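# Upright the fallen red-capped vial into the empty well

## Task

Pick up the red-capped vial lying on its side among the other vials on the tray (it may have leaked) and set it upright, cap on top, in the tray's vacant well. The other vials must remain upright in their own wells. The red-capped vial must never touch the robot or the bench; use the forceps kept in the holder to handle it. It must not drop more than a few centimetres at any point.

## Robot and tools

Robot: two seven-joint arms, left_arm and right_arm, each ending in a parallel gripper. The left fingers are rigid. The right fingers can fold: a part held in the quarter of each pad nearest the tip is squeezed normally, but deeper toward the palm the fingers may wrap, pull it inward, hold a thin part weakly or not at all, or squeeze a wide one harder than asked. A right fingertip pushed into a surface also folds easily unless fully closed, so a descent can overrun with little sign of contact. For this job the vial is handled with forceps taken from their holder, never with the fingers directly.

Frame: scene frame, origin at table-top height midway between the nominal bases; +z up, +x outward over the table, left_arm on the +y side (image left/right does not follow arm names). Calibrated bases: left_arm (+0.026, +0.388, +0.027) m, right_arm (-0.005, -0.309, +0.027) m, both nearly unrotated. Gripper axes: fingers point along its +z, close along its y. end_effector_position is the point between the pads when closed; fingertips extend about 33 mm past it at gaps up to 40 mm, only 9 mm when wide open. Printed poses can be off by a few centimetres, more at long reach.

The 18-number row (used by execute_actions and move): one flat list covering both arms, left first. Per arm, in order: dx, dy, dz, rx, ry, rz, gripper position, force_limit, speed. All values lie in [-1, 1]. dx..rz are offsets, not poses: measured along scene axes from that arm's Hand target at the start of the action or move; rotation is a rotation vector about the Hand target position. Scale: 1.0 = 0.6 m or 180 degrees. Every row in a list counts from that same start, not from the row before. Sending six zeros re-requests the current Hand target. Gripper numbers are absolute commands: position +1 fully open (140 mm), pads meet near -0.8, -1 closes until blocked. force_limit -1 gives about 14 N per pad, 0 about 40 N, +1 about 58 N (slow close); speed -1 about 30 mm/s, 0 about 140, +1 about 250, and faster closing grips much harder. Both start at +1. To leave a gripper unchanged, resend its last three numbers; 0 is itself a command.

Tools:
- execute_actions(actions, cameras): actions is a list of actions; each action is up to 15 rows, one per 1/30 s step, the final row held to fill 15 steps. An empty list returns images and full state. cameras: names, ["all"], or [].
- move(target, speed, blend, blocking, cameras): straight-line path to one row or a list of up to 15 rows (all offsets from the same start Hand targets). speed in m/s, 0.002 to 2, default 0.25 (turns capped at twice that in rad/s, max 2.5). blend in metres rounds intermediate corners; 0 stops at each. Paths share a 10 s cap and do not avoid obstacles or the other arm. Result adds a move: line (done, off_target, moving, held, fault) and limits (paced = clipped, held = steps withheld).
- wait(seconds 0 to 10), stop() brakes a running move, zoom_image(camera among cam_high, cam_left_wrist, cam_right_wrist; region [x0,y0,x1,y1] pixels, at most 504 each way) from the newest images, clear_fault(arm) after a reported torque or force fault, finished_scene(scene) to end, irreversibly.

Controller: each step the command is clipped to within 70 mm and 16 degrees of the measured gripper; Hand target in results is the clipped command, and later offsets build on it. A gripper may settle short; resend the gap as an offset. To stop pressing on something, command the target back past the gripper.

Result lines: object_status 0 moving, 1 blocked while opening, 2 blocked while closing (check for 2 after closing), 3 reached position or pads met. position_measured in counts: 3 open, 75 ~100 mm, 139 ~60 mm, 200 ~20 mm, 230 pads meet. To grip harder, raise force_limit and nudge position (-1 to -0.98). To soften, reopen and close slowly. Flange force is along gripper axes and includes held weight; Joint torques and External joint torques are noisy; Wrist depth gives 7x7 median distances per wrist camera, from about 60 mm. Cameras: cam_high (fixed, behind arms), cam_left_wrist, cam_right_wrist, all 672x504, with given calibrations.

Avoid: arm stops from 85 N force or joint torque limits (85 N m big joints, 11 N m wrist/forearm), joint range or speed overruns, over-temperature from holding stretched or pushing. Never press the grippers together or close on the other arm. No fast hits, hard pushes, drops, releasing moving parts, or items leaving the table. A stray push may nudge loose objects.

Each tool is called as name([rows], argument=value, ...), one row to a line, values as JSON.

## Session

execute_actions(actions=[])

Scene clock: 0.00 s.
left_arm: end_effector_position=(+0.3752, -0.2073, +0.1805) position_measured=3 object_status=3 end_effector_quat_wxyz=(-0.265, +0.690, -0.618, +0.267) | right_arm: end_effector_position=(+0.6546, -0.2726, +0.3306) position_measured=3 object_status=3 end_effector_quat_wxyz=(+0.018, -0.590, +0.800, -0.105)
Joint positions: left_arm=[-1.343 0.403 0.064 -1.873 0.966 2.208 -2.035] | right_arm=[0.101 0.18 -0.023 -1.669 -0.176 1.979 0.485]
Joint velocities: within noise
Joint torques (N m): no reading
External joint torques (N m): no reading
Flange force (N): no reading
Wrist depth (mm): cam_left_wrist=[738 842 894 - - - 225 / 752 861 930 372 - - - / 783 901 937 - - - - / 807 937 1019 - - - 242 / 801 143 - - - - 123 / 104 143 - 405 372 - 118 / 1409 1499 552 431 - - -] | cam_right_wrist=[1299 1284 462 452 435 421 407 / 1277 1299 475 458 447 426 418 / 822 1097 1270 470 457 440 429 / 756 1005 1395 480 463 452 432 / 114 962 1353 491 476 141 439 / 702 904 1330 502 485 476 108 / 677 859 1440 514 495 482 98]
Hand target: left_arm +0.3752, -0.2073, +0.1805; -0.265, +0.690, -0.618, +0.267 | right_arm +0.6546, -0.2726, +0.3306; +0.018, -0.590, +0.800, -0.105
Tool commands: left_gripper/position=+1.0 left_gripper/force_limit=+1.0 left_gripper/speed=+1.0 right_gripper/position=+1.0 right_gripper/force_limit=+1.0 right_gripper/speed=+1.0

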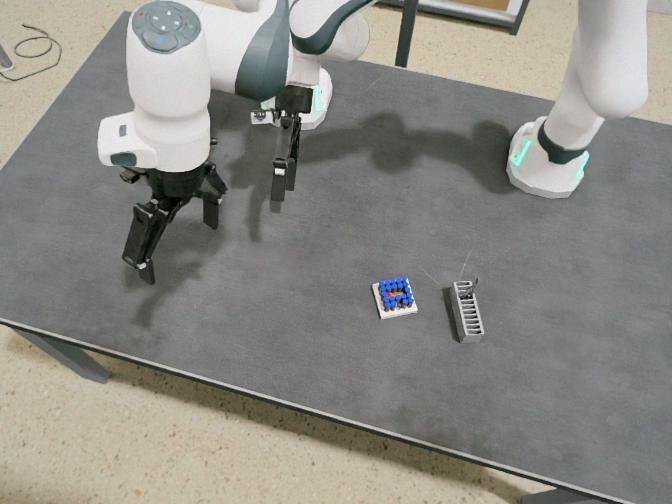

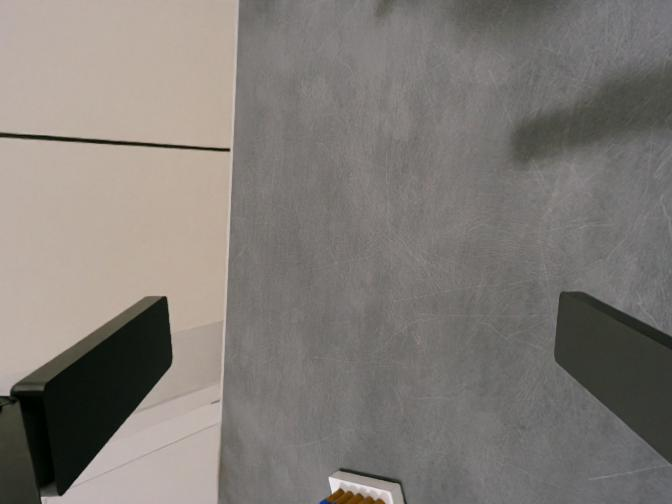

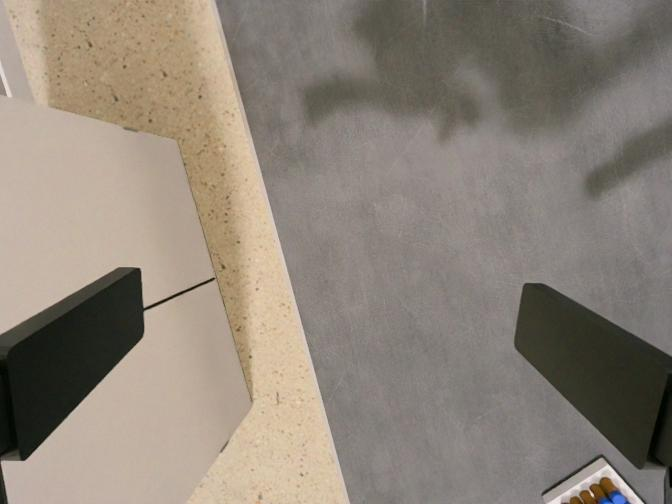

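zoom_image(camera="cam_high", region=[360, 265, 430, 325])

zoom_image(camera="cam_high", region=[400, 240, 520, 350])

Scaled by 7.200 from the camera's 672x504 image, which has a finer 960x720 frame.

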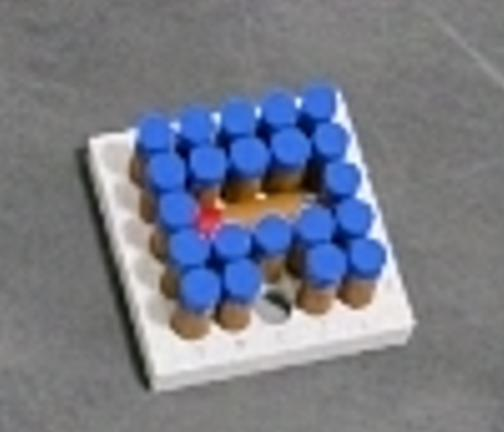

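Scaled by 4.200 from the camera's 672x504 image, which has a finer 960x720 frame.

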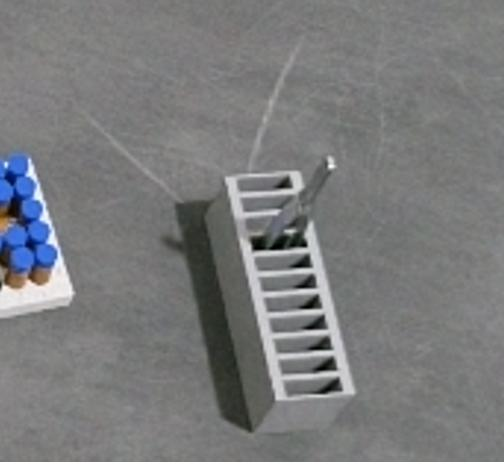

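move([
  [0.1,0.59,0.30,-0.01,0.2456,0,1,1,1,0,0,0,0,0,0,1,1,1],
], cameras=["cam_left_wrist","cam_high"], speed=0.4)

Scene clock: 11.03 s.
left_arm: end_effector_position=(+0.4358, +0.1462, +0.3608) position_measured=3 object_status=3 end_effector_quat_wxyz=(-0.003, +0.747, -0.665, -0.001) | right_arm: end_effector_position=(+0.6546, -0.2726, +0.3306) position_measured=3 object_status=3 end_effector_quat_wxyz=(+0.018, -0.590, +0.800, -0.105)
Joint positions: left_arm=[-1.272 -0.344 0.641 -2.064 0.213 1.778 -0.827] | right_arm=[0.101 0.18 -0.023 -1.669 -0.176 1.979 0.485]
Joint velocities: left_arm=[0.002 -0.001 -0.001 0.001 0 -0.001 0.005] | right_arm=[within noise]
Joint torques (N m): left_arm=[-0.41 -12.85 -6.13 24.23 0.92 2.34 0.36] | right_arm=[0.45 -41.22 0.84 25.83 0.45 2.73 -0.06]
External joint torques (N m): left_arm=[-0.29 1.18 0.72 -0.32 0.13 -0.33 0.36] | right_arm=[0.48 -2.21 0.89 0.71 -0.03 -0.06 -0.04]
Flange force (N): left_arm=[2.2 -4.4 0.2] | right_arm=[0.9 3.6 -2.9]
Wrist depth (mm): cam_left_wrist=[1002 444 - 439 - 444 - / 1102 - - 461 475 - - / 1011 - - 457 - - - / 1230 - - 471 510 - - / 1291 133 - 514 512 - 123 / 104 143 515 - - 539 118 / - - - - 531 - 512] | cam_right_wrist=[1378 1277 467 444 433 426 409 / 1292 1330 474 462 448 429 415 / 801 1076 1306 470 453 442 422 / 769 1018 1322 485 462 450 438 / 114 958 1337 497 477 142 438 / 702 886 1330 502 491 472 108 / 673 856 1422 516 495 480 98]
Hand target: left_arm +0.4352, +0.1467, +0.3605; -0.002, +0.744, -0.668, -0.003 | right_arm +0.6546, -0.2726, +0.3306; +0.018, -0.590, +0.800, -0.105
Off the commanded pose: left_arm 0.001 m, 1 deg | right_arm 0.000 m, 0 deg.
move: done; limits=paced
camera_calibration:
cam_left_wrist: T_world_to_cam=[[-0.995093, -0.0986806, -0.00723487, 0.4631], [-0.0980423, 0.973513, 0.206545, -0.142608], [-0.0133388, 0.206241, -0.97841, 0.471753], [0, 0, 0, 1]] pos_world=[0.453138, 0.087235, 0.494374]
Images, in order (width x height): cam_high 672x504, cam_left_wrist 672x504.

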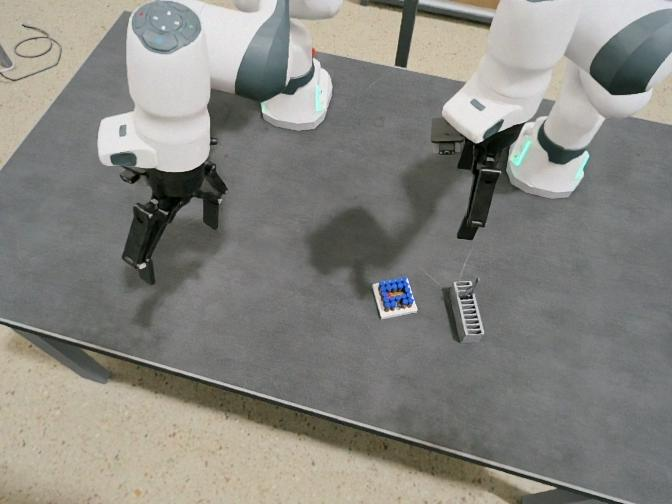

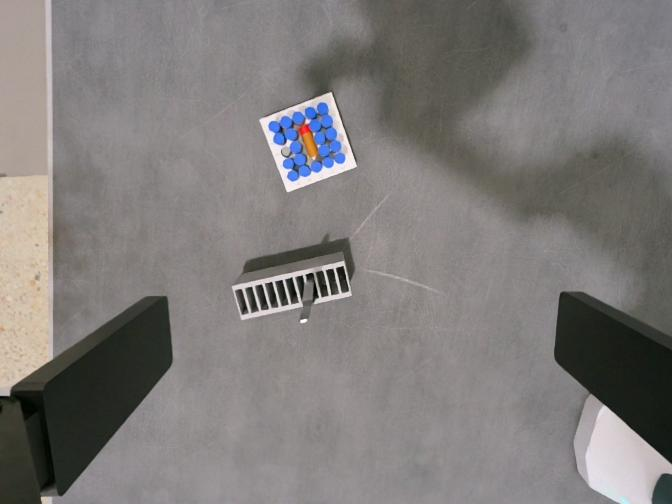

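zoom_image(camera="cam_left_wrist", region=[255, 85, 363, 195])

zoom_image(camera="cam_left_wrist", region=[225, 225, 365, 335])

Scaled by 4.582 from the camera's 672x504 image, which has a finer 960x720 frame.

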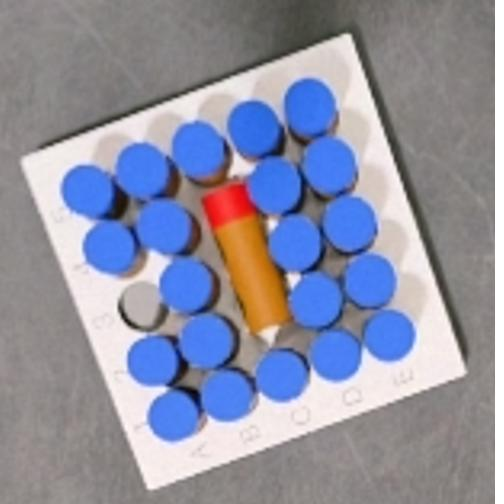

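Scaled by 3.600 from the camera's 672x504 image, which has a finer 960x720 frame.

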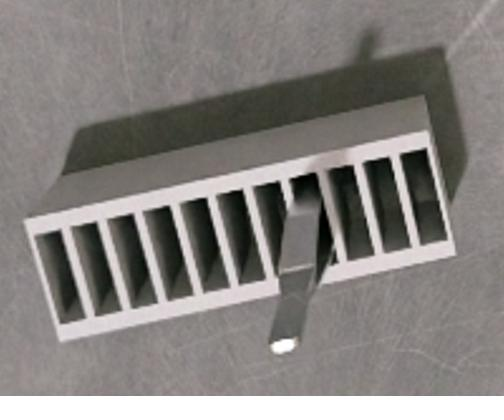

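move(target=[0.055,0.07,-0.25,0,0,0,1,1,1,0,0,0,0,0,0,1,1,1], cameras=["cam_left_wrist","cam_high"])

zoom_image(camera="cam_left_wrist", region=[200, 180, 420, 400])

zoom_image(camera="cam_high", region=[430, 250, 520, 350])

Scene clock: 13.87 s.
left_arm: end_effector_position=(+0.4671, +0.1899, +0.2104) position_measured=3 object_status=3 end_effector_quat_wxyz=(-0.003, +0.746, -0.666, -0.005) | right_arm: end_effector_position=(+0.6546, -0.2726, +0.3306) position_measured=3 object_status=3 end_effector_quat_wxyz=(+0.018, -0.590, +0.800, -0.105)
Joint positions: left_arm=[-1.282 -0.21 0.838 -2.325 0.199 2.167 -0.69] | right_arm=[0.101 0.18 -0.023 -1.669 -0.176 1.979 0.485]
Joint velocities: left_arm=[0.002 -0.001 -0.001 -0.001 0.001 0 0.006] | right_arm=[within noise]
Joint torques (N m): left_arm=[-0.38 -12.72 -4.05 23.21 0.43 2.64 0.27] | right_arm=[0.45 -41.21 0.77 25.85 0.46 2.74 -0.02]
External joint torques (N m): left_arm=[-0.38 1.64 0.73 -0.24 -0.22 0.02 0.27] | right_arm=[0.26 -2.19 0.63 0.74 -0.03 -0.05 0]
Flange force (N): left_arm=[4.3 -7.9 4.4] | right_arm=[1.2 3.3 -2.9]
Wrist depth (mm): cam_left_wrist=[- - - 273 - - - / - - - 308 - - - / - - - - - 327 - / - - 343 333 367 350 353 / - 132 308 310 367 155 129 / 104 - - - - - 118 / - - - - - - -] | cam_right_wrist=[1292 1292 465 446 435 424 411 / 1277 1299 476 452 442 430 415 / 788 1092 1292 467 473 433 425 / 771 1027 1337 478 466 448 437 / 114 950 1330 489 472 141 120 / 709 915 1314 511 486 471 108 / 683 859 1477 517 501 478 98]
Hand target: left_arm +0.4682, +0.1887, +0.2105; -0.002, +0.744, -0.668, -0.003 | right_arm +0.6546, -0.2726, +0.3306; +0.018, -0.590, +0.800, -0.105
Off the commanded pose: left_arm 0.002 m, 0 deg | right_arm 0.000 m, 0 deg.
move: done
camera_calibration:
cam_left_wrist: T_world_to_cam=[[-0.995287, -0.0969279, -0.00284986, 0.496327], [-0.0953178, 0.972507, 0.212475, -0.153313], [-0.0178232, 0.211745, -0.977162, 0.316691], [0, 0, 0, 1]] pos_world=[0.485019, 0.130148, 0.343448]
Images, in order (width x height): cam_high 672x504, cam_left_wrist 672x504.

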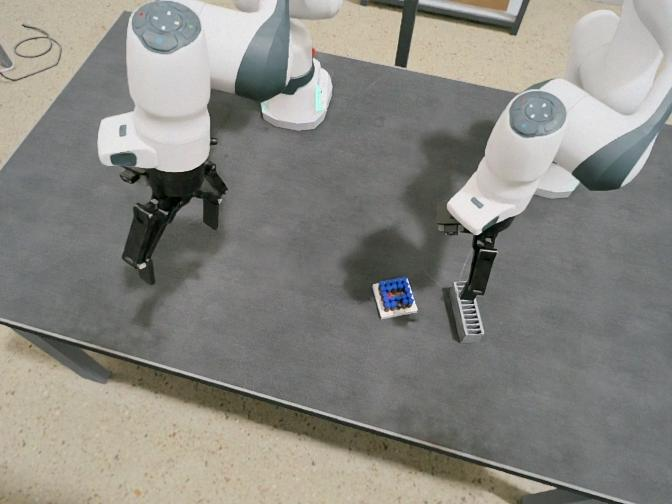

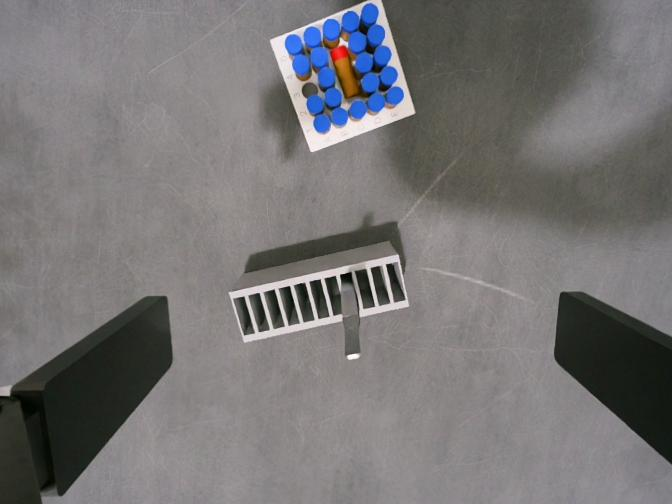

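Scaled by 2.291 from the camera's 672x504 image, which has a finer 960x720 frame.

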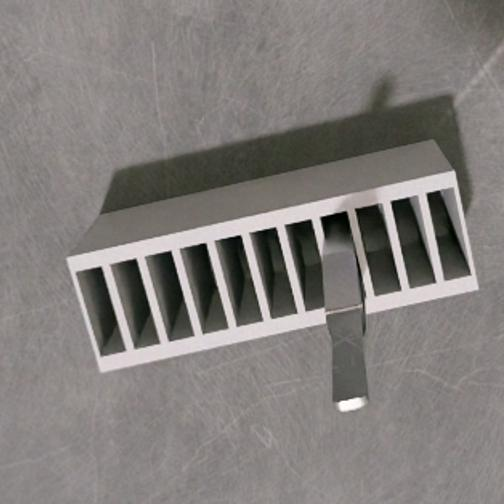

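Scaled by 5.040 from the camera's 672x504 image, which has a finer 960x720 frame.

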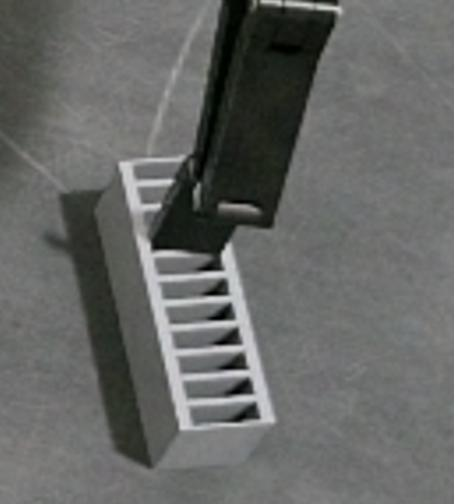

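move(target=[0.0,0.05,0.0,0,0,-0.42,1,1,1,0,0,0,0,0,0,1,1,1], cameras=["cam_left_wrist"], speed=0.6)

zoom_image(camera="cam_left_wrist", region=[200, 180, 420, 400])

Scene clock: 19.07 s.
left_arm: end_effector_position=(+0.4680, +0.2176, +0.2107) position_measured=3 object_status=3 end_effector_quat_wxyz=(+0.004, -0.183, +0.983, -0.001) | right_arm: end_effector_position=(+0.6546, -0.2726, +0.3306) position_measured=3 object_status=3 end_effector_quat_wxyz=(+0.018, -0.590, +0.800, -0.105)
Joint positions: left_arm=[-1.686 -0.583 1.225 -2.339 0.623 2.038 0.363] | right_arm=[0.101 0.18 -0.023 -1.669 -0.176 1.979 0.485]
Joint velocities: left_arm=[0.001 0 0 0 0 0.001 0.004] | right_arm=[within noise]
Joint torques (N m): left_arm=[-0.38 4.66 -14.85 20.59 1.17 2.25 0.38] | right_arm=[0.41 -41.27 0.75 25.79 0.46 2.75 -0.04]
External joint torques (N m): left_arm=[-0.39 0.22 0.7 -0.12 0.5 -0.32 0.38] | right_arm=[0.44 -2.15 0.8 0.62 -0.02 -0.05 -0.02]
Flange force (N): left_arm=[-3.4 -2.3 1.9] | right_arm=[1.1 3.8 -2.7]
Wrist depth (mm): cam_left_wrist=[- - - 316 - - - / - - - - - - - / - 294 - - - - - / - 329 - 302 - - - / 356 133 - 311 - - 123 / 104 124 - 369 364 - 118 / - - - 389 - - -] | cam_right_wrist=[1306 1299 466 454 435 421 409 / 1284 1306 472 459 446 427 415 / 813 1081 1314 470 452 443 426 / 766 1023 1353 483 470 448 435 / 114 958 1353 493 475 141 441 / 704 904 1353 506 484 474 108 / 675 853 1449 517 492 480 98]
Hand target: left_arm +0.4682, +0.2187, +0.2105; +0.004, -0.178, +0.984, +0.001 | right_arm +0.6546, -0.2726, +0.3306; +0.018, -0.590, +0.800, -0.105
Off the commanded pose: left_arm 0.001 m, 1 deg | right_arm 0.000 m, 0 deg.
move: done; limits=paced
camera_calibration:
cam_left_wrist: T_world_to_cam=[[-0.344315, 0.938829, -0.0069094, -0.0292567], [0.917659, 0.338087, 0.208802, -0.515506], [0.198366, 0.0655532, -0.977933, 0.241867], [0, 0, 0, 1]] pos_world=[0.415007, 0.185898, 0.343967]
Images, in order (width x height): cam_left_wrist 672x504.

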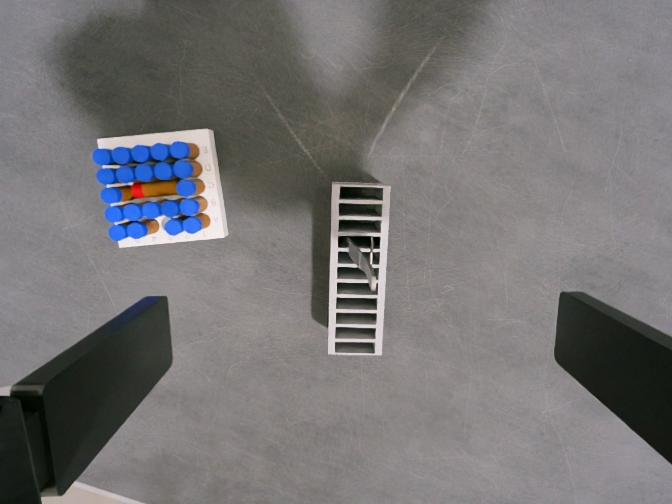

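Scaled by 2.291 from the camera's 672x504 image, which has a finer 960x720 frame.

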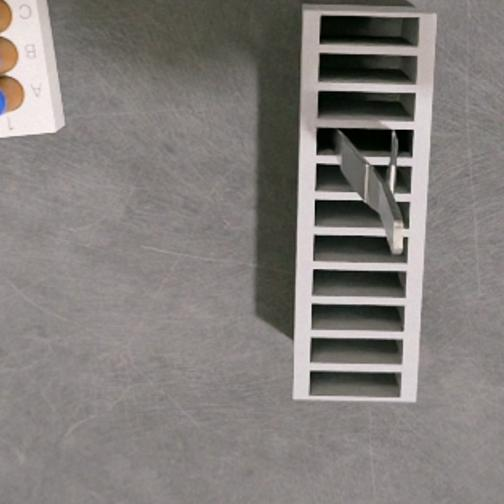

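move(target=[-0.003,0,-0.133,0,0,0,0,-1,0,0,0,0,0,0,0,1,1,1], cameras=["cam_left_wrist","cam_high"], speed=0.15)

zoom_image(camera="cam_left_wrist", region=[250, 180, 450, 380])

zoom_image(camera="cam_high", region=[430, 230, 530, 350])

Scene clock: 20.83 s.
left_arm: end_effector_position=(+0.4648, +0.2192, +0.1305) position_measured=129 object_status=3 end_effector_quat_wxyz=(+0.002, -0.175, +0.985, +0.002) | right_arm: end_effector_position=(+0.6546, -0.2726, +0.3306) position_measured=3 object_status=3 end_effector_quat_wxyz=(+0.018, -0.590, +0.800, -0.105)
Joint positions: left_arm=[-1.845 -0.515 1.475 -2.426 0.686 2.246 0.355] | right_arm=[0.101 0.18 -0.023 -1.669 -0.176 1.979 0.485]
Joint velocities: left_arm=[0.001 0 0 0 -0.001 0.004 0.001] | right_arm=[within noise]
Joint torques (N m): left_arm=[-0.41 9.45 -13.49 19.02 0.72 2.56 -0.03] | right_arm=[0.46 -41.27 0.82 25.85 0.48 2.76 -0.03]
External joint torques (N m): left_arm=[-0.45 1.32 0.72 -0.14 0.13 0.01 -0.03] | right_arm=[0.47 -2.11 0.85 0.67 0 -0.04 -0.02]
Flange force (N): left_arm=[-3.6 -5.4 5.8] | right_arm=[0.9 3.5 -2.8]
Wrist depth (mm): cam_left_wrist=[235 - - - - 246 - / - - - - 253 252 - / 216 232 - 250 - - - / 226 244 267 252 265 264 272 / - - 145 240 166 113 - / - 92 108 243 284 91 91 / - - - - - - -] | cam_right_wrist=[1337 1270 466 441 435 422 414 / 1306 1292 473 464 441 431 419 / 801 1087 1330 473 459 439 426 / 764 1051 1370 485 465 451 439 / 114 962 1345 492 476 141 120 / 702 911 1299 507 486 476 108 / 675 853 1497 518 501 484 99]
Hand target: left_arm +0.4664, +0.2187, +0.1307; +0.004, -0.178, +0.984, +0.001 | right_arm +0.6546, -0.2726, +0.3306; +0.018, -0.590, +0.800, -0.105
Off the commanded pose: left_arm 0.002 m, 0 deg | right_arm 0.000 m, 0 deg.
move: done
camera_calibration:
cam_left_wrist: T_world_to_cam=[[-0.329261, 0.944237, -0.00177019, -0.0413547], [0.923957, 0.322575, 0.205544, -0.495502], [0.194653, 0.066042, -0.978646, 0.16573], [0, 0, 0, 1]] pos_world=[0.411946, 0.18794, 0.263966]
Images, in order (width x height): cam_high 672x504, cam_left_wrist 672x504.

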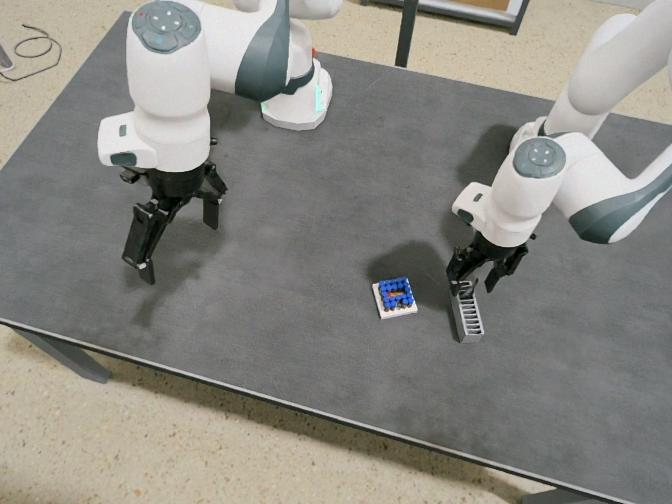

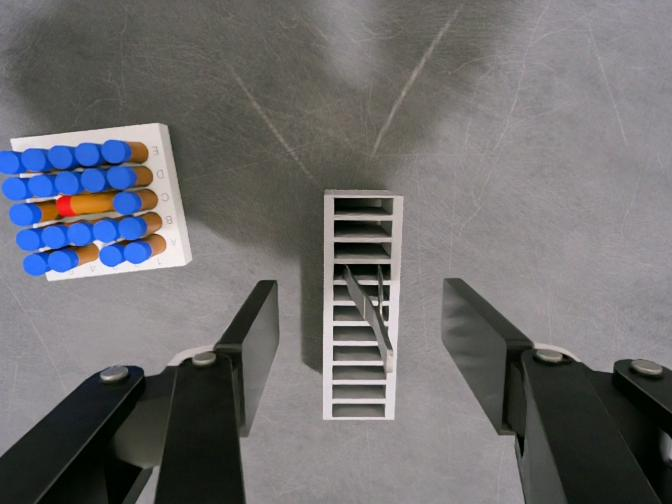

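Scaled by 2.520 from the camera's 672x504 image, which has a finer 960x720 frame.

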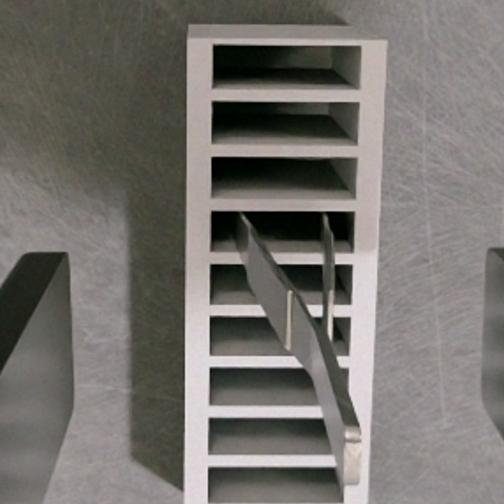

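Scaled by 4.200 from the camera's 672x504 image, which has a finer 960x720 frame.

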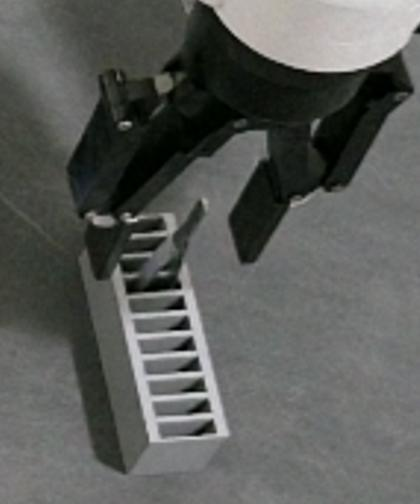

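move([
  [-0.002,0.005,-0.02,0,0,0,0,-1,0,0,0,0,0,0,0,1,1,1],
  [-0.002,0.005,-0.02,0,0,0,-0.7,-1,-1,0,0,0,0,0,0,1,1,1],
], cameras=["cam_left_wrist","cam_high"], speed=0.1)

zoom_image(camera="cam_left_wrist", region=[250, 180, 450, 400])

Scene clock: 24.07 s.
left_arm: end_effector_position=(+0.4652, +0.2220, +0.1193) position_measured=217 object_status=0 end_effector_quat_wxyz=(+0.003, -0.177, +0.984, +0.001) | right_arm: end_effector_position=(+0.6546, -0.2726, +0.3306) position_measured=3 object_status=3 end_effector_quat_wxyz=(+0.018, -0.590, +0.800, -0.105)
Joint positions: left_arm=[-1.868 -0.501 1.517 -2.438 0.693 2.282 0.355] | right_arm=[0.101 0.18 -0.023 -1.669 -0.176 1.979 0.485]
Joint torques (N m): left_arm=[-0.28 9.97 -13.1 18.22 0.68 2.57 0.08] | right_arm=[0.43 -41.24 0.78 25.81 0.44 2.75 -0.05]
External joint torques (N m): left_arm=[-0.21 1.18 0.81 -0.62 0.11 0.01 0.08] | right_arm=[0.39 -2.21 0.76 0.69 -0.04 -0.04 -0.03]
Flange force (N): left_arm=[-2.1 -3.2 5.8] | right_arm=[1.1 3.7 -2.8]
Wrist depth (mm): cam_left_wrist=[- - - - - - 235 / - 236 - - - 242 - / 206 224 - 204 - - - / 213 236 - 208 259 259 - / - 272 263 119 146 - 275 / - 269 92 85 - 94 84 / - - 72 - 68 76 -] | cam_right_wrist=[1284 1306 461 447 437 419 412 / 1284 1306 1284 463 448 430 422 / 810 1071 1299 470 456 442 422 / 769 1032 1345 470 464 452 437 / 114 966 1362 488 476 142 440 / 689 897 1299 506 491 479 108 / 683 859 1431 517 497 477 99]
Hand target: left_arm +0.4652, +0.2217, +0.1187; +0.004, -0.178, +0.984, +0.001 | right_arm +0.6546, -0.2726, +0.3306; +0.018, -0.590, +0.800, -0.105
Off the commanded pose: left_arm 0.001 m, 0 deg | right_arm 0.000 m, 0 deg.
move: done
camera_calibration:
cam_left_wrist: T_world_to_cam=[[-0.332008, 0.94327, -0.00363133, -0.0420906], [0.922421, 0.32547, 0.207867, -0.494682], [0.197257, 0.0656639, -0.97815, 0.15344], [0, 0, 0, 1]] pos_world=[0.412063, 0.190631, 0.252763]
Images, in order (width x height): cam_high 672x504, cam_left_wrist 672x504.

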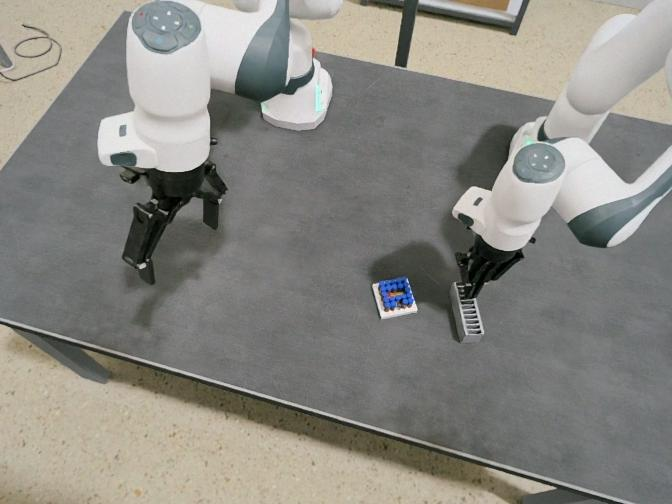

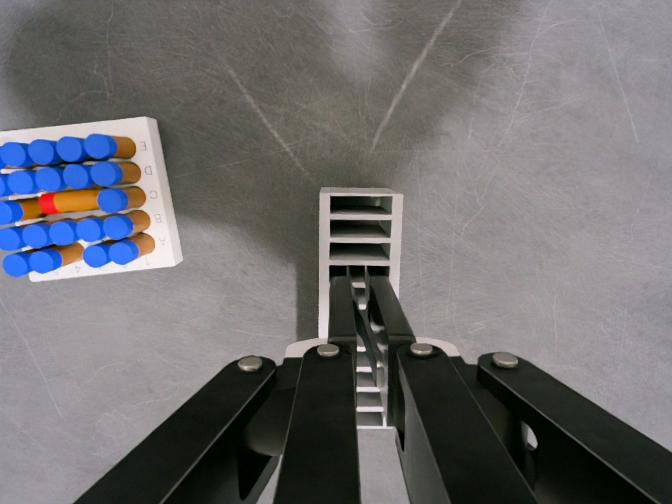

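Scaled by 2.291 from the camera's 672x504 image, which has a finer 960x720 frame.

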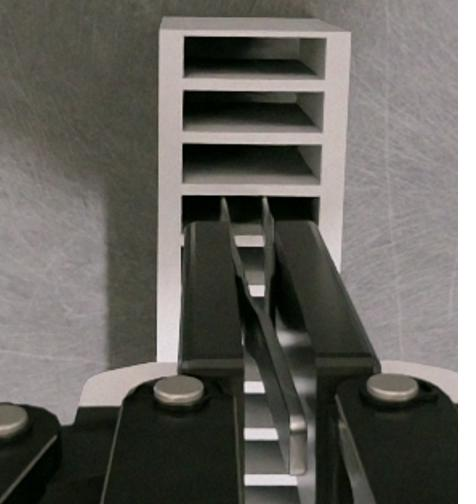

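wait(seconds=0.6, cameras=["cam_left_wrist"])

zoom_image(camera="cam_left_wrist", region=[290, 230, 430, 400])

Scene clock: 24.80 s.
left_arm: end_effector_position=(+0.4652, +0.2220, +0.1193) position_measured=217 object_status=3 end_effector_quat_wxyz=(+0.003, -0.177, +0.984, +0.001) | right_arm: end_effector_position=(+0.6546, -0.2726, +0.3306) position_measured=3 object_status=3 end_effector_quat_wxyz=(+0.018, -0.590, +0.800, -0.105)
Joint positions: left_arm=[-1.868 -0.501 1.517 -2.438 0.693 2.282 0.355] | right_arm=[0.101 0.18 -0.023 -1.669 -0.176 1.979 0.485]
Joint torques (N m): left_arm=[-0.29 10.03 -13.14 18.25 0.69 2.58 0.12] | right_arm=[0.46 -41.18 0.76 25.73 0.47 2.75 -0.06]
External joint torques (N m): left_arm=[-0.34 1.25 0.65 -0.62 0.13 0.03 0.12] | right_arm=[0.61 -2.03 0.92 0.54 0 -0.04 -0.04]
Flange force (N): left_arm=[-1.9 -3.3 5.6] | right_arm=[0.9 3.9 -2.5]
Wrist depth (mm): cam_left_wrist=[- - - - - 234 - / 234 235 - - - 240 - / 205 231 - 200 - 249 - / 213 237 - 210 - - - / - - - 120 119 - - / - - 92 85 - 94 - / - - 72 - 68 76 -] | cam_right_wrist=[1322 1256 463 445 435 421 411 / 1270 1322 1277 461 446 434 419 / 793 1071 1277 465 458 441 425 / 771 1037 1337 482 467 451 435 / 114 954 1353 497 475 142 437 / 691 923 1306 501 479 475 108 / 669 863 1387 518 503 491 98]
Hand target: left_arm +0.4652, +0.2217, +0.1187; +0.004, -0.178, +0.984, +0.001 | right_arm +0.6546, -0.2726, +0.3306; +0.018, -0.590, +0.800, -0.105
Tool commands: left_gripper/position=-0.7 left_gripper/force_limit=-1.0 left_gripper/speed=-1.0 right_gripper/position=+1.0 right_gripper/force_limit=+1.0 right_gripper/speed=+1.0
Off the commanded pose: left_arm 0.001 m, 0 deg | right_arm 0.000 m, 0 deg.
wait: 0.60 s; at rest by 0.03 s
camera_calibration:
cam_left_wrist: T_world_to_cam=[[-0.332026, 0.943264, -0.00353895, -0.0421056], [0.922415, 0.325467, 0.207899, -0.494687], [0.197255, 0.0657635, -0.978144, 0.15342], [0, 0, 0, 1]] pos_world=[0.412063, 0.190632, 0.252762]
Images, in order (width x height): cam_left_wrist 672x504.

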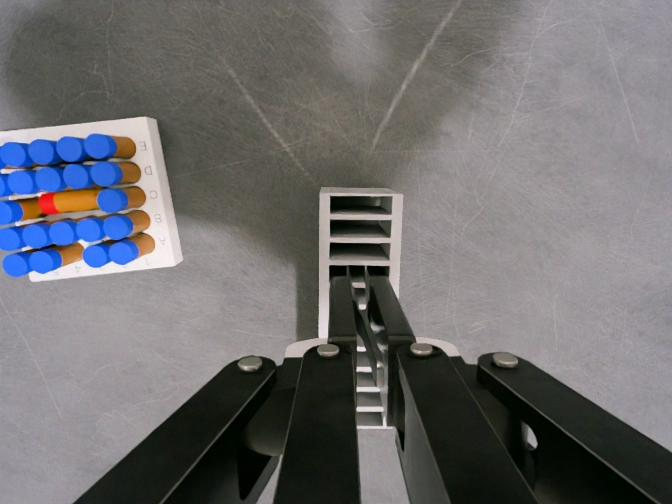

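Scaled by 2.965 from the camera's 672x504 image, which has a finer 960x720 frame.

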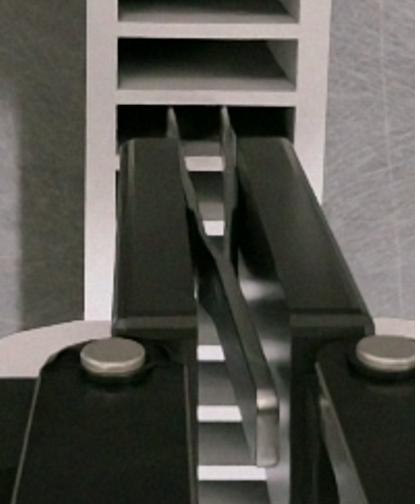

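move(target=[0,0,0.18,0,0,0,-0.7,-1,-1,0,0,0,0,0,0,1,1,1], cameras=["cam_left_wrist","cam_high"], speed=0.12)

zoom_image(camera="cam_left_wrist", region=[290, 130, 430, 330])

zoom_image(camera="cam_high", region=[430, 180, 550, 350])

Scene clock: 26.70 s.
left_arm: end_effector_position=(+0.4658, +0.2215, +0.2261) position_measured=217 object_status=3 end_effector_quat_wxyz=(+0.005, -0.181, +0.983, +0.001) | right_arm: end_effector_position=(+0.6546, -0.2726, +0.3306) position_measured=3 object_status=3 end_effector_quat_wxyz=(+0.018, -0.590, +0.800, -0.105)
Joint positions: left_arm=[-1.647 -0.598 1.173 -2.329 0.615 1.997 0.373] | right_arm=[0.101 0.18 -0.023 -1.669 -0.176 1.979 0.485]
Joint velocities: left_arm=[-0.001 -0.002 0.001 0 0 -0.004 0] | right_arm=[within noise]
Joint torques (N m): left_arm=[0.19 3.89 -15.58 20.78 0.83 2.27 0.3] | right_arm=[0.49 -41.27 0.85 25.81 0.45 2.74 -0.01]
External joint torques (N m): left_arm=[0.08 0.21 -0.02 -0.19 0.13 -0.29 0.3] | right_arm=[0.69 -2.26 1.05 0.7 -0.03 -0.05 0.01]
Flange force (N): left_arm=[-0.1 0.7 -0.4] | right_arm=[0.7 4.0 -3.0]
Wrist depth (mm): cam_left_wrist=[323 - - - - 339 - / - - - - - 344 - / - 312 343 340 - - 355 / - 343 365 339 - - - / - - 374 120 110 - - / - - 92 85 - 94 - / - - 72 - 68 76 -] | cam_right_wrist=[1314 1284 466 449 429 421 409 / 1292 1314 475 464 443 431 416 / 804 1087 1306 470 455 441 426 / 766 1032 1330 477 472 450 423 / 114 962 1370 492 475 142 439 / 711 904 1306 506 489 471 108 / 673 869 1422 516 500 480 98]
Hand target: left_arm +0.4652, +0.2217, +0.2267; +0.004, -0.178, +0.984, +0.001 | right_arm +0.6546, -0.2726, +0.3306; +0.018, -0.590, +0.800, -0.105
Off the commanded pose: left_arm 0.001 m, 0 deg | right_arm 0.000 m, 0 deg.
move: done
camera_calibration:
cam_left_wrist: T_world_to_cam=[[-0.340969, 0.940061, -0.00494087, -0.0359162], [0.918539, 0.334272, 0.211067, -0.518141], [0.200067, 0.0674289, -0.977459, 0.255838], [0, 0, 0, 1]] pos_world=[0.412502, 0.189713, 0.359256]
Images, in order (width x height): cam_high 672x504, cam_left_wrist 672x504.

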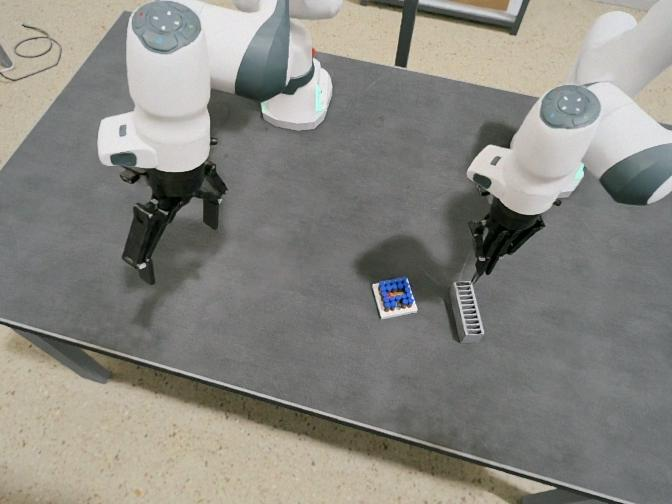

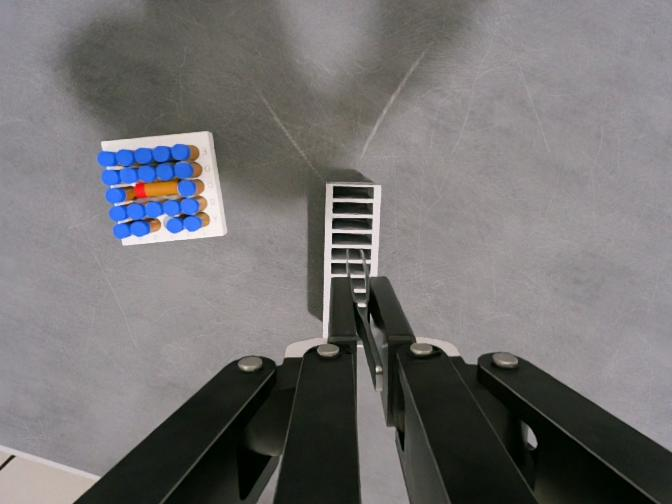

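Scaled by 2.520 from the camera's 672x504 image, which has a finer 960x720 frame.

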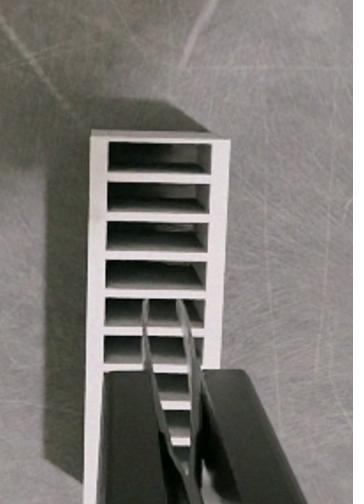

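Scaled by 2.965 from the camera's 672x504 image, which has a finer 960x720 frame.

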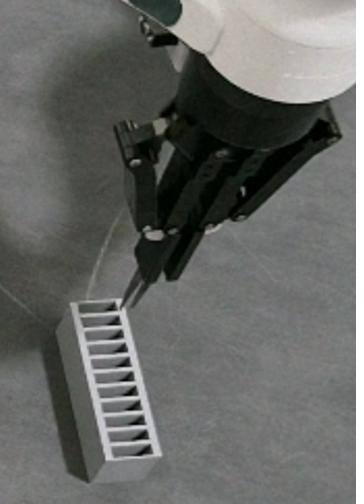

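move(target=[0,0,0,0,0,0,-0.67,-1,-1,0,0,0,0,0,0,1,1,1], cameras=["cam_left_wrist"])

zoom_image(camera="cam_left_wrist", region=[290, 230, 430, 400])

Scene clock: 27.37 s.
left_arm: end_effector_position=(+0.4655, +0.2217, +0.2261) position_measured=213 object_status=3 end_effector_quat_wxyz=(+0.004, -0.181, +0.983, +0.001) | right_arm: end_effector_position=(+0.6546, -0.2726, +0.3306) position_measured=3 object_status=3 end_effector_quat_wxyz=(+0.018, -0.590, +0.800, -0.105)
Joint positions: left_arm=[-1.647 -0.599 1.173 -2.329 0.615 1.996 0.373] | right_arm=[0.101 0.18 -0.023 -1.669 -0.176 1.979 0.485]
Joint torques (N m): left_arm=[0.18 3.92 -15.47 20.85 0.82 2.26 0.29] | right_arm=[0.43 -41.19 0.87 25.86 0.47 2.73 -0.05]
External joint torques (N m): left_arm=[0.33 0.13 0.32 0 0.13 -0.3 0.29] | right_arm=[0.43 -1.99 0.9 0.68 -0.01 -0.06 -0.03]
Flange force (N): left_arm=[-1.0 0.7 -0.3] | right_arm=[0.7 3.1 -2.7]
Wrist depth (mm): cam_left_wrist=[- - - - - - - / - - - 343 - - - / - 310 340 347 351 - - / - 338 - 344 - - 370 / - - - 120 112 - 377 / - - 92 85 - 94 - / - - 73 - 68 76 -] | cam_right_wrist=[1362 1292 467 450 435 422 410 / 1284 1306 477 462 446 434 427 / 807 1097 1370 471 458 439 426 / 774 1032 1314 488 461 445 437 / 114 978 1322 495 468 142 443 / 695 900 1330 507 483 475 108 / 669 853 1422 1395 492 480 99]
Hand target: left_arm +0.4652, +0.2217, +0.2267; +0.004, -0.178, +0.984, +0.001 | right_arm +0.6546, -0.2726, +0.3306; +0.018, -0.590, +0.800, -0.105
Off the commanded pose: left_arm 0.001 m, 0 deg | right_arm 0.000 m, 0 deg.
move: done
camera_calibration:
cam_left_wrist: T_world_to_cam=[[-0.340945, 0.940071, -0.00475186, -0.0361584], [0.918723, 0.334265, 0.210275, -0.5178], [0.199262, 0.0673264, -0.977631, 0.256385], [0, 0, 0, 1]] pos_world=[0.412299, 0.189812, 0.359358]
Images, in order (width x height): cam_left_wrist 672x504.

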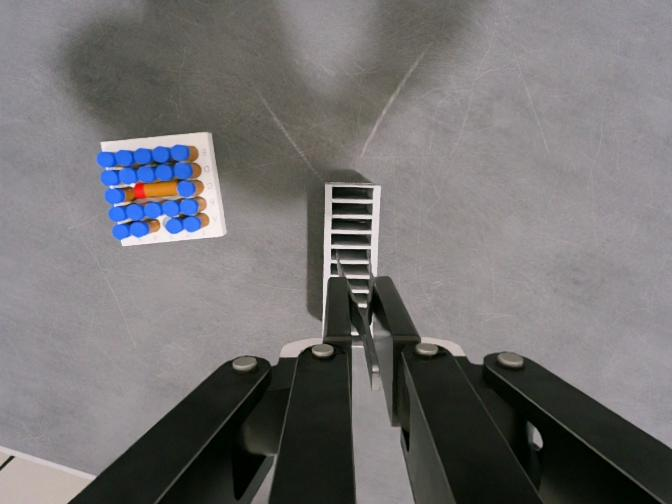

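Scaled by 2.965 from the camera's 672x504 image, which has a finer 960x720 frame.

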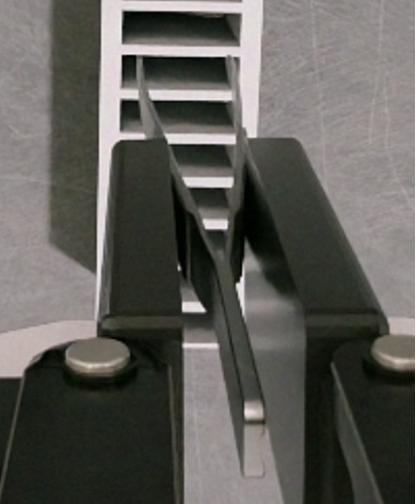

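move([
  [0.0197,-0.2687,-0.04,0,0,0.544,-0.67,-1,-1,0,0,0,0,0,0,1,1,1],
  [0.0197,-0.2687,-0.04,0,0,0.544,-0.685,-1,-1,0,0,0,0,0,0,1,1,1],
], cameras=["cam_left_wrist"], speed=0.4)

zoom_image(camera="cam_left_wrist", region=[260, 150, 440, 350])

Scene clock: 31.90 s.
left_arm: end_effector_position=(+0.4777, +0.0604, +0.2035) position_measured=215 object_status=3 end_effector_quat_wxyz=(-0.002, +0.857, -0.515, -0.003) | right_arm: end_effector_position=(+0.6546, -0.2726, +0.3306) position_measured=3 object_status=3 end_effector_quat_wxyz=(+0.018, -0.590, +0.800, -0.105)
Joint positions: left_arm=[-1.779 0.214 1.203 -2.078 -0.233 2.138 -0.952] | right_arm=[0.101 0.18 -0.023 -1.669 -0.176 1.979 0.485]
Joint torques (N m): left_arm=[0.1 -15.1 6.89 22.52 0.72 2.55 -0.04] | right_arm=[0.43 -41.17 0.77 25.78 0.45 2.73 -0.04]
External joint torques (N m): left_arm=[0.12 1.44 0.44 -0.8 0.04 -0.09 -0.04] | right_arm=[0.35 -2.02 0.72 0.62 -0.04 -0.06 -0.02]
Flange force (N): left_arm=[2.8 -1.8 3.1] | right_arm=[1.0 3.4 -2.6]
Wrist depth (mm): cam_left_wrist=[- - - - - - - / - - - - - - - / - - - 330 337 - 329 / - - - 304 - - 338 / - - - 119 111 - - / - - 92 85 98 94 - / - - 73 - 68 76 -] | cam_right_wrist=[1322 1299 464 450 437 421 408 / 1277 1277 472 463 447 432 417 / 807 1087 1306 469 484 441 425 / 751 1027 1337 477 464 452 437 / 114 950 1378 492 479 140 442 / 706 911 1299 506 490 471 108 / 683 863 1440 517 498 490 99]
Hand target: left_arm +0.4770, +0.0605, +0.2027; -0.002, +0.859, -0.512, -0.003 | right_arm +0.6546, -0.2726, +0.3306; +0.018, -0.590, +0.800, -0.105
Off the commanded pose: left_arm 0.001 m, 1 deg | right_arm 0.000 m, 0 deg.
move: done
camera_calibration:
cam_left_wrist: T_world_to_cam=[[-0.890849, -0.454264, -0.00562967, 0.466567], [-0.445366, 0.87082, 0.20814, 0.149273], [-0.0896482, 0.187929, -0.978083, 0.373495], [0, 0, 0, 1]] pos_world=[0.515605, 0.0117648, 0.336866]
Images, in order (width x height): cam_left_wrist 672x504.

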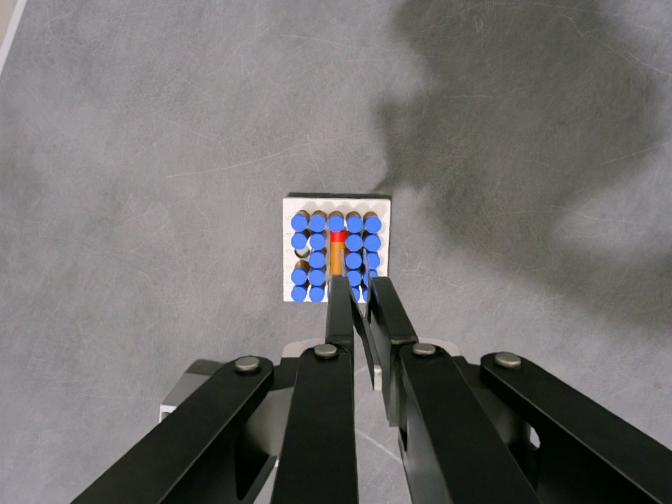

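Scaled by 2.520 from the camera's 672x504 image, which has a finer 960x720 frame.

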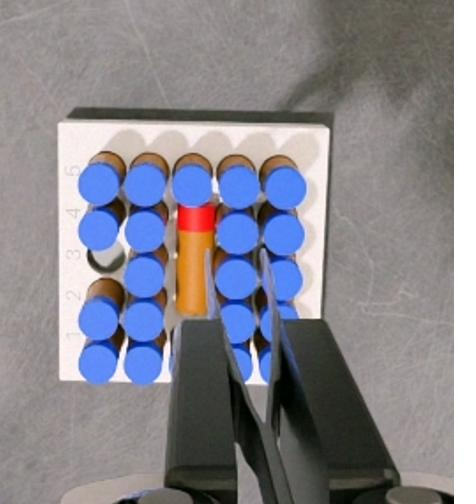

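move(target=[0.005,0.0258,-0.055,0,0,0.003,-0.679,-1,-1,0,0,0,0,0,0,1,1,1], cameras=["cam_left_wrist","cam_high"], speed=0.1)

zoom_image(camera="cam_left_wrist", region=[270, 160, 430, 310])

zoom_image(camera="cam_high", region=[350, 220, 450, 330])

Scene clock: 33.70 s.
left_arm: end_effector_position=(+0.4793, +0.0768, +0.1699) position_measured=214 object_status=3 end_effector_quat_wxyz=(-0.003, +0.863, -0.505, -0.005) | right_arm: end_effector_position=(+0.6546, -0.2726, +0.3306) position_measured=3 object_status=3 end_effector_quat_wxyz=(+0.018, -0.590, +0.800, -0.105)
Joint positions: left_arm=[-1.717 0.253 1.159 -2.137 -0.283 2.21 -0.916] | right_arm=[0.101 0.18 -0.023 -1.669 -0.176 1.979 0.485]
Joint velocities: left_arm=[0.001 0.002 -0.001 0.002 0 0.003 0.004] | right_arm=[within noise]
Joint torques (N m): left_arm=[0.8 -16.86 7.47 22.05 0.6 2.65 0.41] | right_arm=[0.46 -41.22 0.78 25.76 0.45 2.75 -0.06]
External joint torques (N m): left_arm=[0.79 1.32 0.09 -0.4 -0.05 0.01 0.41] | right_arm=[0.43 -2.29 0.77 0.72 -0.04 -0.03 -0.04]
Flange force (N): left_arm=[7.1 -5.9 5.5] | right_arm=[1.2 3.8 -2.9]
Wrist depth (mm): cam_left_wrist=[- - - - - 282 - / - - - - - 289 - / - - - 275 - - - / - - - 275 - - - / - - - 120 114 329 - / - - 92 85 98 94 - / - - 73 - 68 76 -] | cam_right_wrist=[1314 1277 463 455 431 422 408 / 1299 1263 1263 - 444 431 419 / 813 1061 1292 466 453 440 425 / 764 1042 1306 482 467 452 438 / 114 987 1362 496 477 141 436 / 700 904 1292 499 - 140 108 / 681 863 1458 515 500 476 98]
Hand target: left_arm +0.4800, +0.0760, +0.1697; -0.002, +0.862, -0.507, -0.003 | right_arm +0.6546, -0.2726, +0.3306; +0.018, -0.590, +0.800, -0.105
Off the commanded pose: left_arm 0.001 m, 0 deg | right_arm 0.000 m, 0 deg.
move: done
camera_calibration:
cam_left_wrist: T_world_to_cam=[[-0.879232, -0.476376, -0.00418516, 0.471179], [-0.466268, 0.858706, 0.212646, 0.152935], [-0.0977057, 0.188917, -0.97712, 0.341309], [0, 0, 0, 1]] pos_world=[0.518932, 0.0286531, 0.30295]
Images, in order (width x height): cam_high 672x504, cam_left_wrist 672x504.

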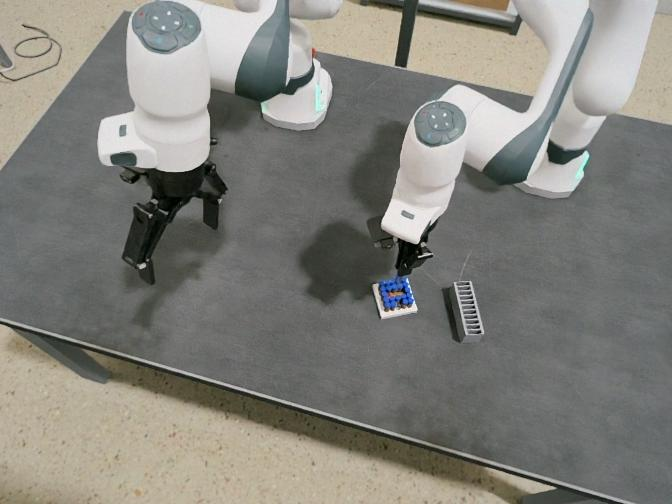

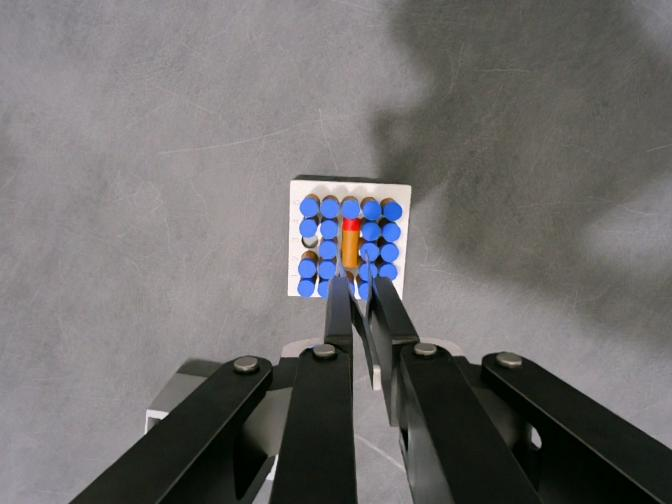

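Scaled by 3.150 from the camera's 672x504 image, which has a finer 960x720 frame.

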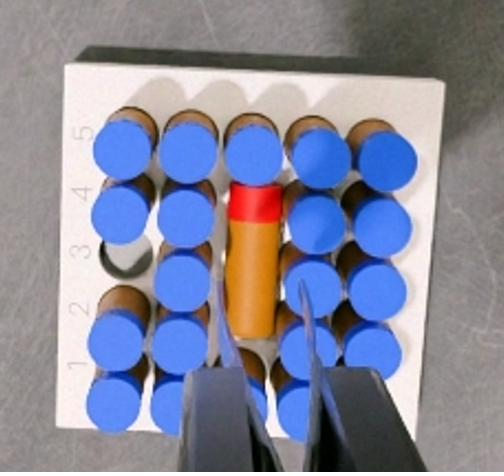

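Scaled by 4.582 from the camera's 672x504 image, which has a finer 960x720 frame.

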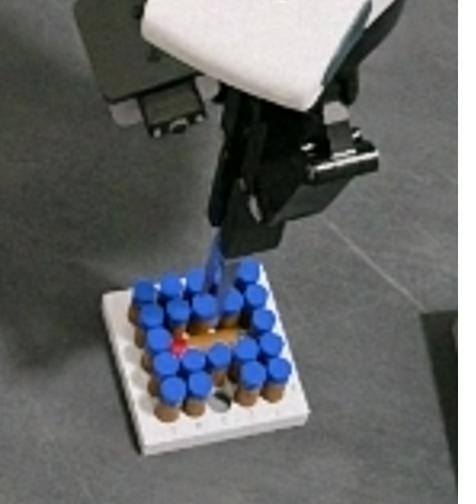

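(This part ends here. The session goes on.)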